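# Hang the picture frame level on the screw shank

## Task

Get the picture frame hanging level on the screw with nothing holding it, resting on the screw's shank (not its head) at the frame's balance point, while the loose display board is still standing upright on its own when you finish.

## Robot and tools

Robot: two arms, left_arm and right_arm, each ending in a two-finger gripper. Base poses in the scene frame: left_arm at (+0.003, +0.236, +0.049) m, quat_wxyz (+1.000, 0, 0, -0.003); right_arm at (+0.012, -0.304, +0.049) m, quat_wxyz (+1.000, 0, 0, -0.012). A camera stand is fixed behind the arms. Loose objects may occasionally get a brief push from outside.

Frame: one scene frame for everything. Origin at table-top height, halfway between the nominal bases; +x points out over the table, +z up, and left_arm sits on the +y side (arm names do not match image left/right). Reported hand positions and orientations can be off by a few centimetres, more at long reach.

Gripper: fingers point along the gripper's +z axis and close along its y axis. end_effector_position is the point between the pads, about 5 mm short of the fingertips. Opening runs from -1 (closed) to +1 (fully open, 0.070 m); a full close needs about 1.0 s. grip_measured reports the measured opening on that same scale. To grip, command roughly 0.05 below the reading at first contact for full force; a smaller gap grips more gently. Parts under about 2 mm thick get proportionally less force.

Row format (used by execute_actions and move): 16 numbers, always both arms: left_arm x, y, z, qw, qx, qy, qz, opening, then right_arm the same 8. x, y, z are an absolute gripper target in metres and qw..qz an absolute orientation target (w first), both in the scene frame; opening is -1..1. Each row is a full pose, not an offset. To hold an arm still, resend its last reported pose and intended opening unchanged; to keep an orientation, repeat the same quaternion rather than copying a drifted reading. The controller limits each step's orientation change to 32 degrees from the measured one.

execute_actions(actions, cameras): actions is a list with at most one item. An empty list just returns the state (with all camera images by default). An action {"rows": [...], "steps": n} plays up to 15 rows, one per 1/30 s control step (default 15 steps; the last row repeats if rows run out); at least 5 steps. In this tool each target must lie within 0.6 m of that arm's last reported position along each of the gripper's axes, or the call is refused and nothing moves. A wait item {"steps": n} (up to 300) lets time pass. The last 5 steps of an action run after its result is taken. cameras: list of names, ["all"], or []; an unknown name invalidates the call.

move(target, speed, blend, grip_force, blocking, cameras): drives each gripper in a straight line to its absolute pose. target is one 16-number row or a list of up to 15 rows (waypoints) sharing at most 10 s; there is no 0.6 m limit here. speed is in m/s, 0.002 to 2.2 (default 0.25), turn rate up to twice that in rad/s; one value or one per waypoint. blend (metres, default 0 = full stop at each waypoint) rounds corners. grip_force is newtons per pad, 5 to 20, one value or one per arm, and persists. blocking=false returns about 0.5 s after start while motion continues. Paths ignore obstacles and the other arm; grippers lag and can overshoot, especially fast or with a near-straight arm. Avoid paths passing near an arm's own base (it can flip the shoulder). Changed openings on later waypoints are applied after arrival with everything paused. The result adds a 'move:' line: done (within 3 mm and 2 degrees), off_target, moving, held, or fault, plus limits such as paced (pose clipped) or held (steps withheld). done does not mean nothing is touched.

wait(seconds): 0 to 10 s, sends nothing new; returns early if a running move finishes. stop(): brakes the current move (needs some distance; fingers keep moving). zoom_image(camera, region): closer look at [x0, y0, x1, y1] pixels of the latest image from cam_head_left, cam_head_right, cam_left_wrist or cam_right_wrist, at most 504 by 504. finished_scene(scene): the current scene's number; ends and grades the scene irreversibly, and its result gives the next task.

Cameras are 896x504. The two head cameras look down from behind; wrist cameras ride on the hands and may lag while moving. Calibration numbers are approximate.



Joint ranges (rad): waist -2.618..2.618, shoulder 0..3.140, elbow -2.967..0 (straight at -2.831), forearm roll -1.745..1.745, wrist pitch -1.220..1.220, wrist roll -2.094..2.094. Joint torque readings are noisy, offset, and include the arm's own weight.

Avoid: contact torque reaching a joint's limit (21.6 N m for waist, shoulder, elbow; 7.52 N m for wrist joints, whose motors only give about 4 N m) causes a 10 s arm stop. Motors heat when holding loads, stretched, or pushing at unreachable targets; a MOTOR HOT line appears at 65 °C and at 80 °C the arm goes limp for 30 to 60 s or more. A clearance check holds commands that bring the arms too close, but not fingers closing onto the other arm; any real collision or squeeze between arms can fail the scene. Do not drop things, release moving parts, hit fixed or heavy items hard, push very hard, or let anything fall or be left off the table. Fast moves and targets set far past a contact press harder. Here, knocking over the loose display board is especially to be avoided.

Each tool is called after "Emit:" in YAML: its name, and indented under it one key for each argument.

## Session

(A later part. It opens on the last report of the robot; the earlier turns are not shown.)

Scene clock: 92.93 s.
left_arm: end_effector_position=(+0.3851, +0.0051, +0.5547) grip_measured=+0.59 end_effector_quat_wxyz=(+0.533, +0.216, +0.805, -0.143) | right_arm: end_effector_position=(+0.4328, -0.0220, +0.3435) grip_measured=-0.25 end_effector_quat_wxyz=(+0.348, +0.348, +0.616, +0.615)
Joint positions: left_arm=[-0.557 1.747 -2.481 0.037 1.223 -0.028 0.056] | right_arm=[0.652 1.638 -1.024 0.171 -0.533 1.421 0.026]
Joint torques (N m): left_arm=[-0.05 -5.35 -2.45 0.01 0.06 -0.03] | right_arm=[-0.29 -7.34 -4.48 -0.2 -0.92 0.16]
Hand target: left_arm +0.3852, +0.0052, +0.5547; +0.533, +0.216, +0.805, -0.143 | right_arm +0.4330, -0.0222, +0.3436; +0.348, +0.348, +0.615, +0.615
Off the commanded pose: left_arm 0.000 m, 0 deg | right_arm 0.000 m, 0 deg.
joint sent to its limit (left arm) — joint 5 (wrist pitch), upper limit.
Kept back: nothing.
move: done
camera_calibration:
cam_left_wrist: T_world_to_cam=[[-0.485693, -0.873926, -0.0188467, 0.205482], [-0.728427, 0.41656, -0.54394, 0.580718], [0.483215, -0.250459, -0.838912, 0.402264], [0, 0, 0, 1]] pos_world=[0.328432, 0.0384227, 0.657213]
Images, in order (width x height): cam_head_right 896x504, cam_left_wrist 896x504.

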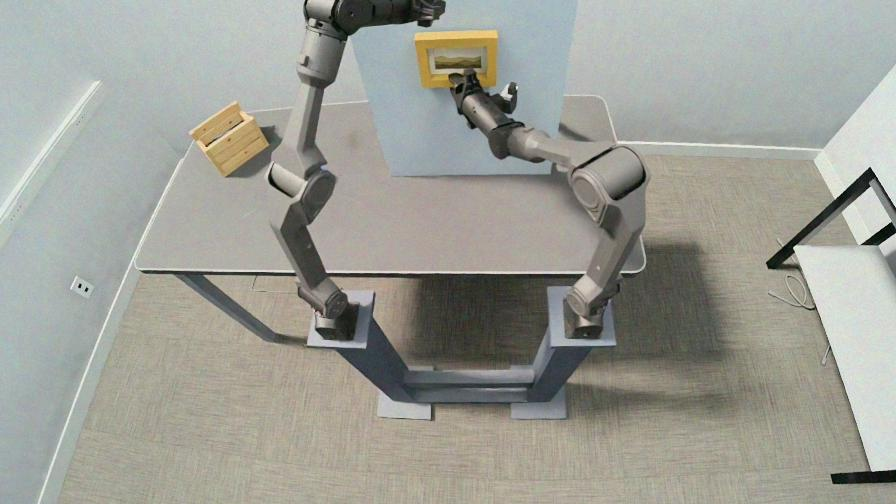

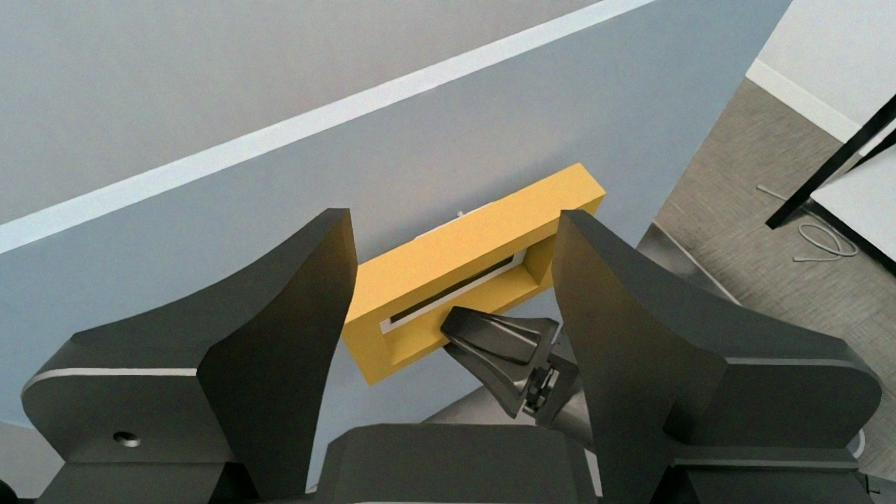

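Emit:
move:
  target:
    - [0.3852,0.0052,0.5547,0.533,0.216,0.805,-0.143,0.59,0.4330,-0.0222,0.3436,0.3482,0.3482,0.6154,0.6154,-0.1]
    - [0.3852,0.0052,0.5547,0.533,0.216,0.805,-0.143,0.59,0.4330,-0.0222,0.3436,0.3482,0.3482,0.6154,0.6154,0.2]
  speed: 0.03
  cameras: ["cam_left_wrist","cam_head_right","cam_right_wrist"]

Emit:
zoom_image:
  camera: "cam_left_wrist"
  region: [320, 140, 620, 400]

Emit:
zoom_image:
  camera: "cam_head_right"
  region: [390, 10, 520, 110]

Scene clock: 94.23 s.
left_arm: end_effector_position=(+0.3851, +0.0051, +0.5547) grip_measured=+0.59 end_effector_quat_wxyz=(+0.533, +0.216, +0.805, -0.143) | right_arm: end_effector_position=(+0.4328, -0.0220, +0.3435) grip_measured=+0.20 end_effector_quat_wxyz=(+0.348, +0.348, +0.616, +0.615)
Joint positions: left_arm=[-0.557 1.747 -2.481 0.037 1.223 -0.028 0.056] | right_arm=[0.652 1.638 -1.024 0.171 -0.533 1.421 0.042]
Joint torques (N m): left_arm=[-0.02 -5.42 -2.44 0.01 0.07 -0.01] | right_arm=[-0.06 -7.34 -4.46 -0.28 -0.93 0.13]
Hand target: left_arm +0.3852, +0.0052, +0.5547; +0.533, +0.216, +0.805, -0.143 | right_arm +0.4330, -0.0222, +0.3436; +0.348, +0.348, +0.615, +0.615
Off the commanded pose: left_arm 0.000 m, 0 deg | right_arm 0.000 m, 0 deg.
joint sent to its limit (left arm) — joint 5 (wrist pitch), upper limit.
Kept back: nothing.
move: done
camera_calibration:
cam_left_wrist: T_world_to_cam=[[-0.485693, -0.873926, -0.0188467, 0.205482], [-0.728427, 0.41656, -0.54394, 0.580718], [0.483215, -0.250459, -0.838912, 0.402264], [0, 0, 0, 1]] pos_world=[0.328432, 0.0384227, 0.657213]
cam_right_wrist: T_world_to_cam=[[-0.0280716, 0.0266128, -0.999252, 0.356634], [-0.93093, 0.363435, 0.0358315, 0.39233], [0.364117, 0.931239, 0.0145724, -0.0237915], [0, 0, 0, 1]] pos_world=[0.383906, -0.129922, 0.342656]
Images, in order (width x height): cam_head_right 896x504, cam_left_wrist 896x504, cam_right_wrist 896x504.

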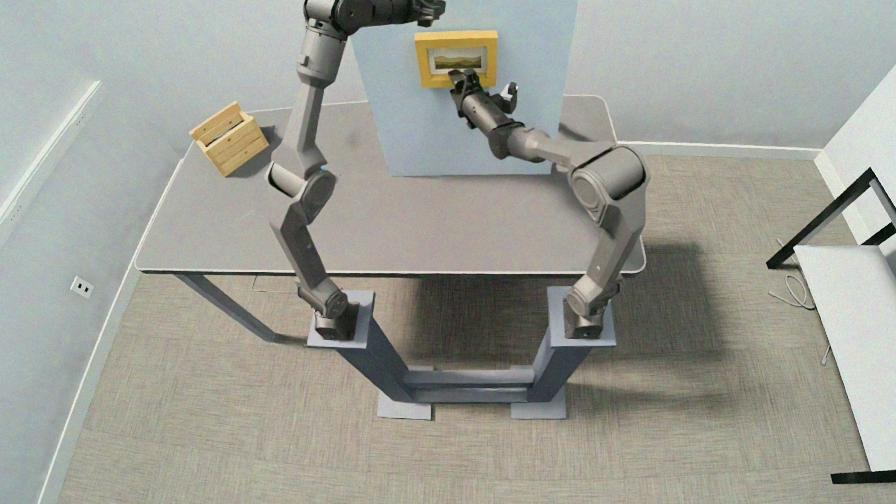

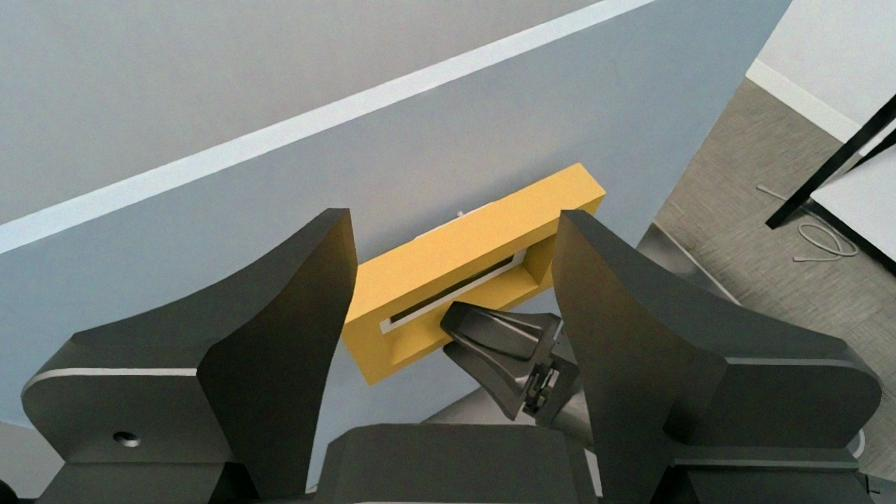

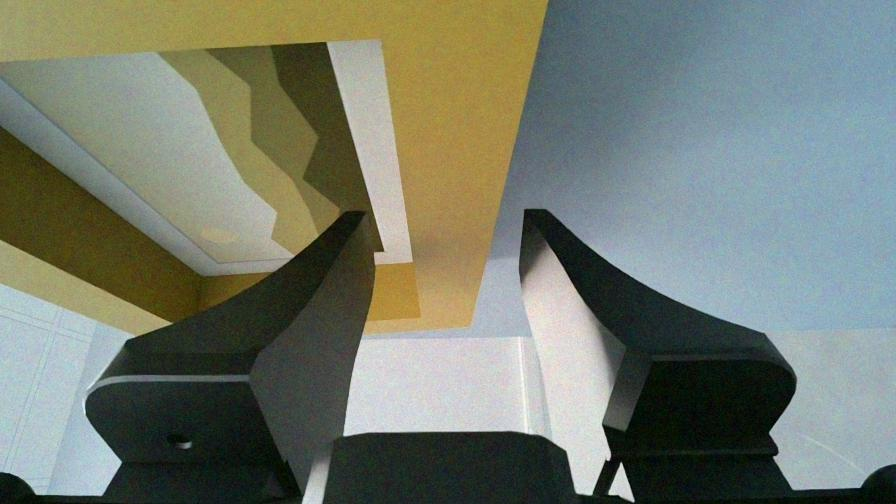

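Scaled by 1.680 from the camera's 896x504 image, which has a finer 1280x720 frame.

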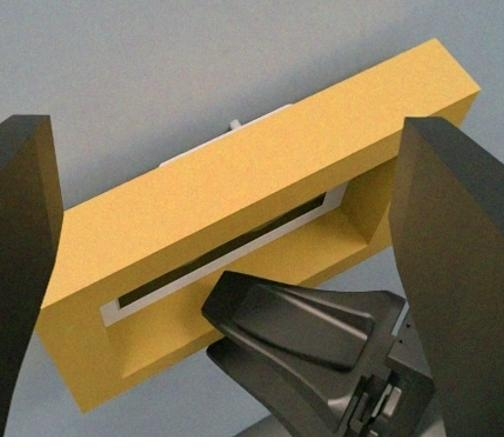

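Scaled by 3.877 from the camera's 896x504 image, which has a finer 1280x720 frame.

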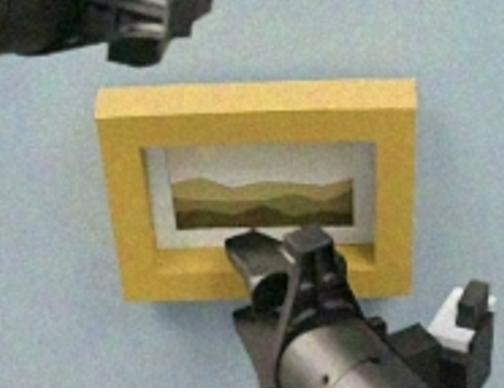

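Emit:
move:
  target:
    - [0.3852,0.0052,0.5547,0.533,0.216,0.805,-0.143,0.59,0.4072,-0.0377,0.3436,0.3482,0.3482,0.6154,0.6154,0.2]
    - [0.3852,0.0052,0.5547,0.533,0.216,0.805,-0.143,0.59,0.3500,-0.0720,0.3436,0.3482,0.3482,0.6154,0.6154,0.2]
  speed: [0.06,0.15]
  blend: 0.01
  cameras: ["cam_left_wrist","cam_head_right","cam_head_left"]

Emit:
zoom_image:
  camera: "cam_left_wrist"
  region: [400, 180, 520, 260]

Emit:
zoom_image:
  camera: "cam_head_right"
  region: [390, 10, 520, 110]

Emit:
zoom_image:
  camera: "cam_head_left"
  region: [410, 10, 540, 110]

Scene clock: 95.93 s.
left_arm: end_effector_position=(+0.3851, +0.0051, +0.5547) grip_measured=+0.59 end_effector_quat_wxyz=(+0.533, +0.216, +0.805, -0.143) | right_arm: end_effector_position=(+0.3498, -0.0724, +0.3434) grip_measured=+0.20 end_effector_quat_wxyz=(+0.348, +0.348, +0.615, +0.615)
Joint positions: left_arm=[-0.557 1.747 -2.481 0.037 1.223 -0.028 0.056] | right_arm=[0.697 1.304 -0.674 0.253 -0.557 1.355 0.042]
Joint torques (N m): left_arm=[-0.2 -5.4 -2.47 0.04 0.1 -0.04] | right_arm=[0.22 -2.72 -4.74 -0.36 -0.69 0.08]
Hand target: left_arm +0.3852, +0.0052, +0.5547; +0.533, +0.216, +0.805, -0.143 | right_arm +0.3500, -0.0720, +0.3436; +0.348, +0.348, +0.615, +0.615
Off the commanded pose: left_arm 0.000 m, 0 deg | right_arm 0.000 m, 0 deg.
joint sent to its limit (left arm) — joint 5 (wrist pitch), upper limit.
Kept back: nothing.
move: done
camera_calibration:
cam_left_wrist: T_world_to_cam=[[-0.485693, -0.873926, -0.0188467, 0.205482], [-0.728427, 0.41656, -0.54394, 0.580718], [0.483215, -0.250459, -0.838912, 0.402264], [0, 0, 0, 1]] pos_world=[0.328432, 0.0384227, 0.657213]
Images, in order (width x height): cam_head_left 896x504, cam_head_right 896x504, cam_left_wrist 896x504.

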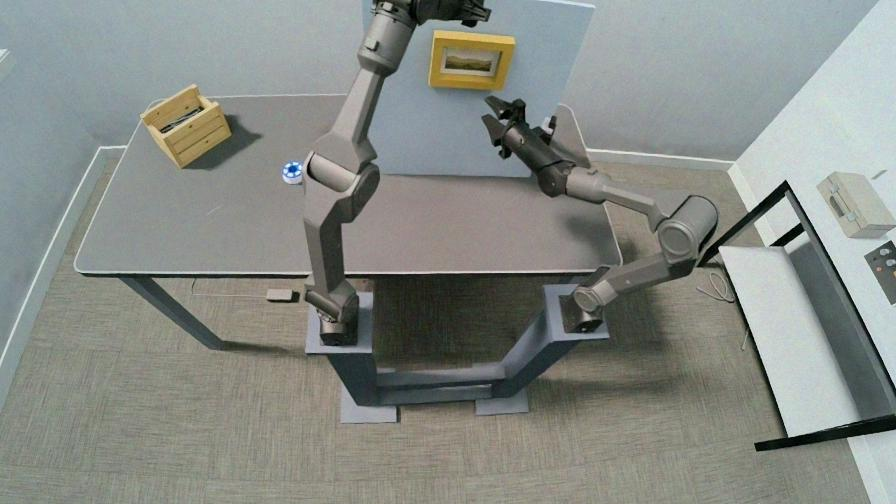

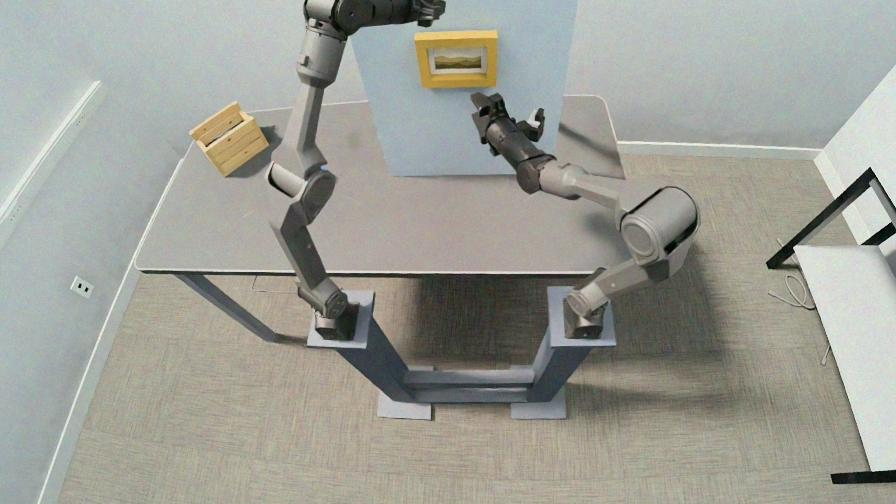

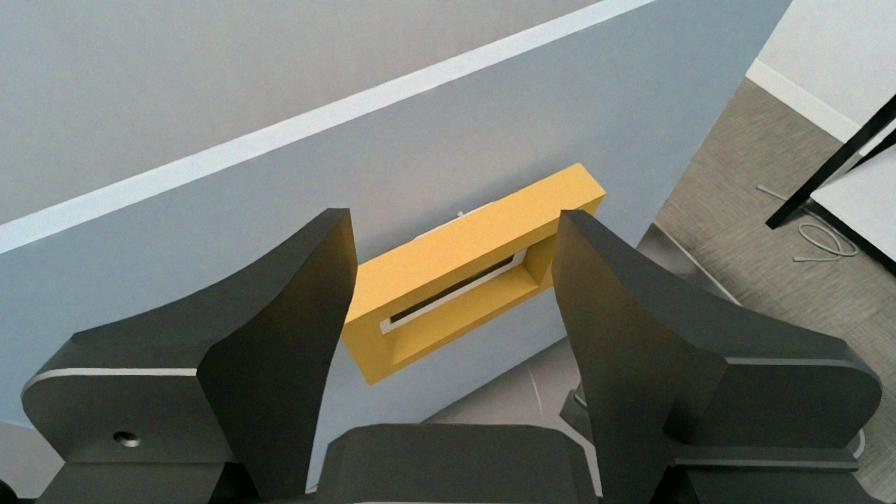

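Scaled by 4.200 from the camera's 896x504 image, which has a finer 1280x720 frame.

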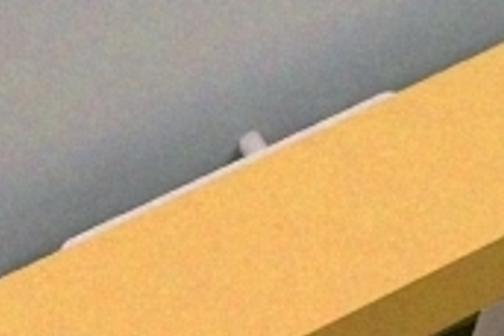

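Scaled by 3.877 from the camera's 896x504 image, which has a finer 1280x720 frame.

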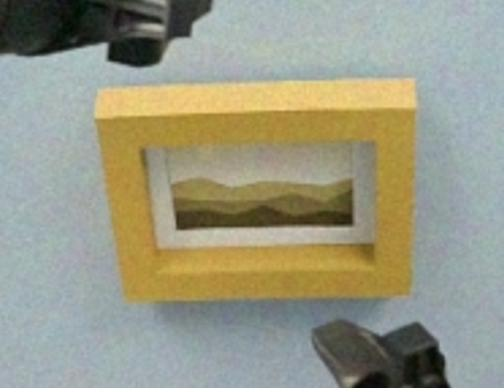

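Scaled by 3.877 from the camera's 896x504 image, which has a finer 1280x720 frame.

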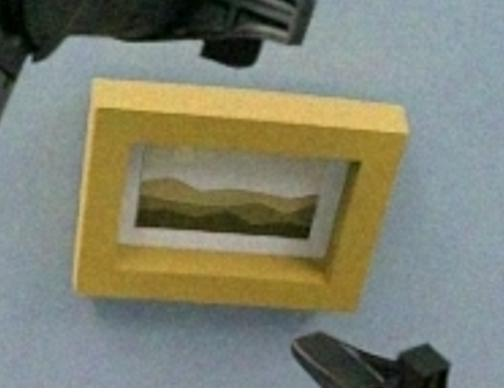

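Emit:
move:
  target: [0.3200,0.1600,0.5100,0.56,0.12,0.81,-0.08,0.59,0.3000,-0.1500,0.3434,0.3482,0.3482,0.6154,0.6154,0.2]
  speed: 0.2
  cameras: ["cam_head_right","cam_head_left"]

Emit:
zoom_image:
  camera: "cam_head_right"
  region: [390, 10, 520, 110]

Emit:
zoom_image:
  camera: "cam_head_left"
  region: [410, 10, 540, 110]

Scene clock: 98.77 s.
left_arm: end_effector_position=(+0.3196, +0.1602, +0.5106) grip_measured=+0.59 end_effector_quat_wxyz=(+0.564, +0.121, +0.813, -0.080) | right_arm: end_effector_position=(+0.2997, -0.1500, +0.3429) grip_measured=+0.20 end_effector_quat_wxyz=(+0.348, +0.348, +0.616, +0.615)
Joint positions: left_arm=[-0.14 1.125 -1.568 -0.172 0.9 0.164 0.056] | right_arm=[0.412 0.95 -0.449 -0.368 -0.438 1.906 0.042]
Joint torques (N m): left_arm=[-0.8 -1.88 -2.95 -0.03 -1.18 -0.14] | right_arm=[-0.01 -0.53 -4.86 0.25 -0.86 -0.17]
Hand target: left_arm +0.3200, +0.1600, +0.5100; +0.563, +0.121, +0.814, -0.080 | right_arm +0.3000, -0.1500, +0.3434; +0.348, +0.348, +0.615, +0.615
Off the commanded pose: left_arm 0.001 m, 0 deg | right_arm 0.001 m, 0 deg.
Kept back: nothing.
move: done
Images, in order (width x height): cam_head_left 896x504, cam_head_right 896x504.

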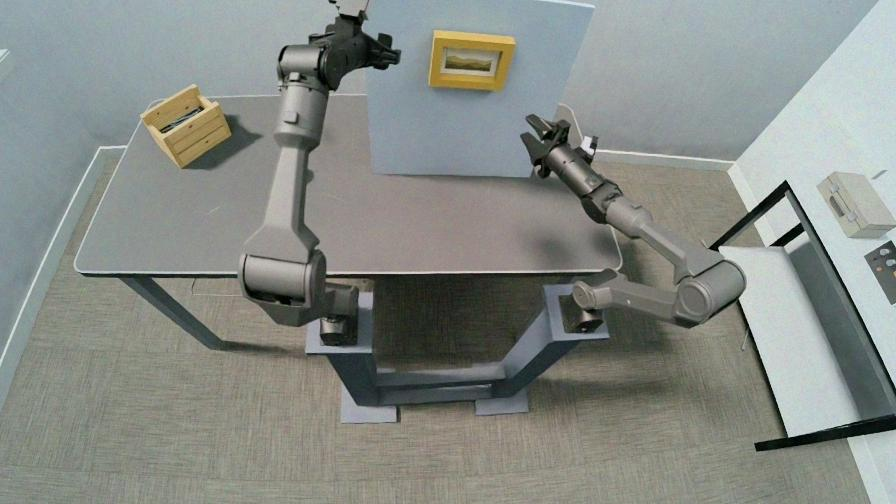

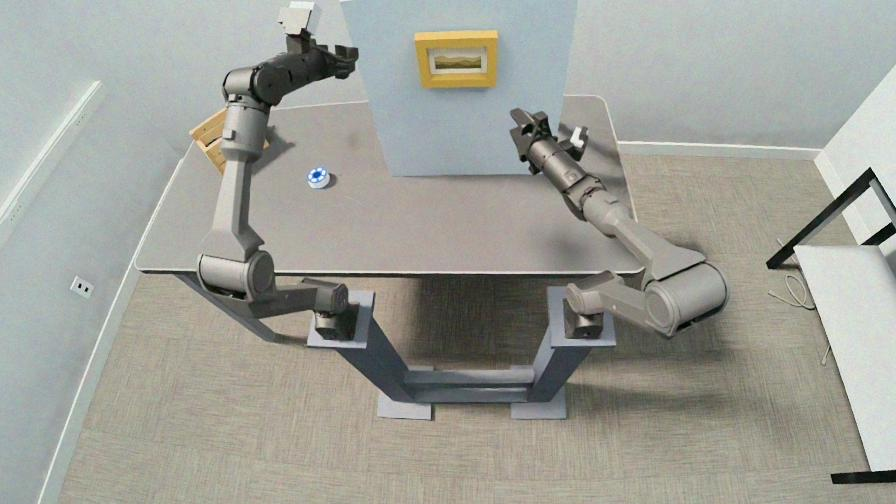

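Scaled by 3.877 from the camera's 896x504 image, which has a finer 1280x720 frame.

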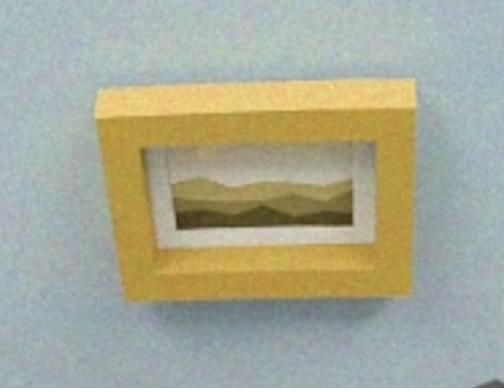

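Scaled by 3.877 from the camera's 896x504 image, which has a finer 1280x720 frame.

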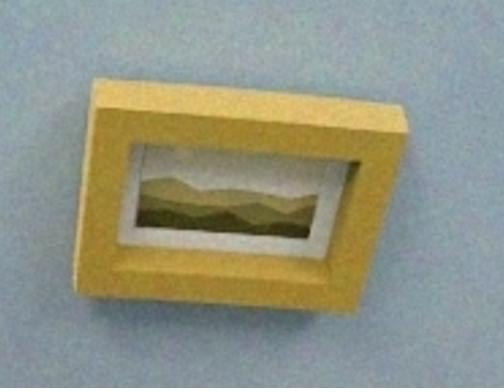

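Emit:
finished_scene:
  scene: 1

The scene is finished: the task was done.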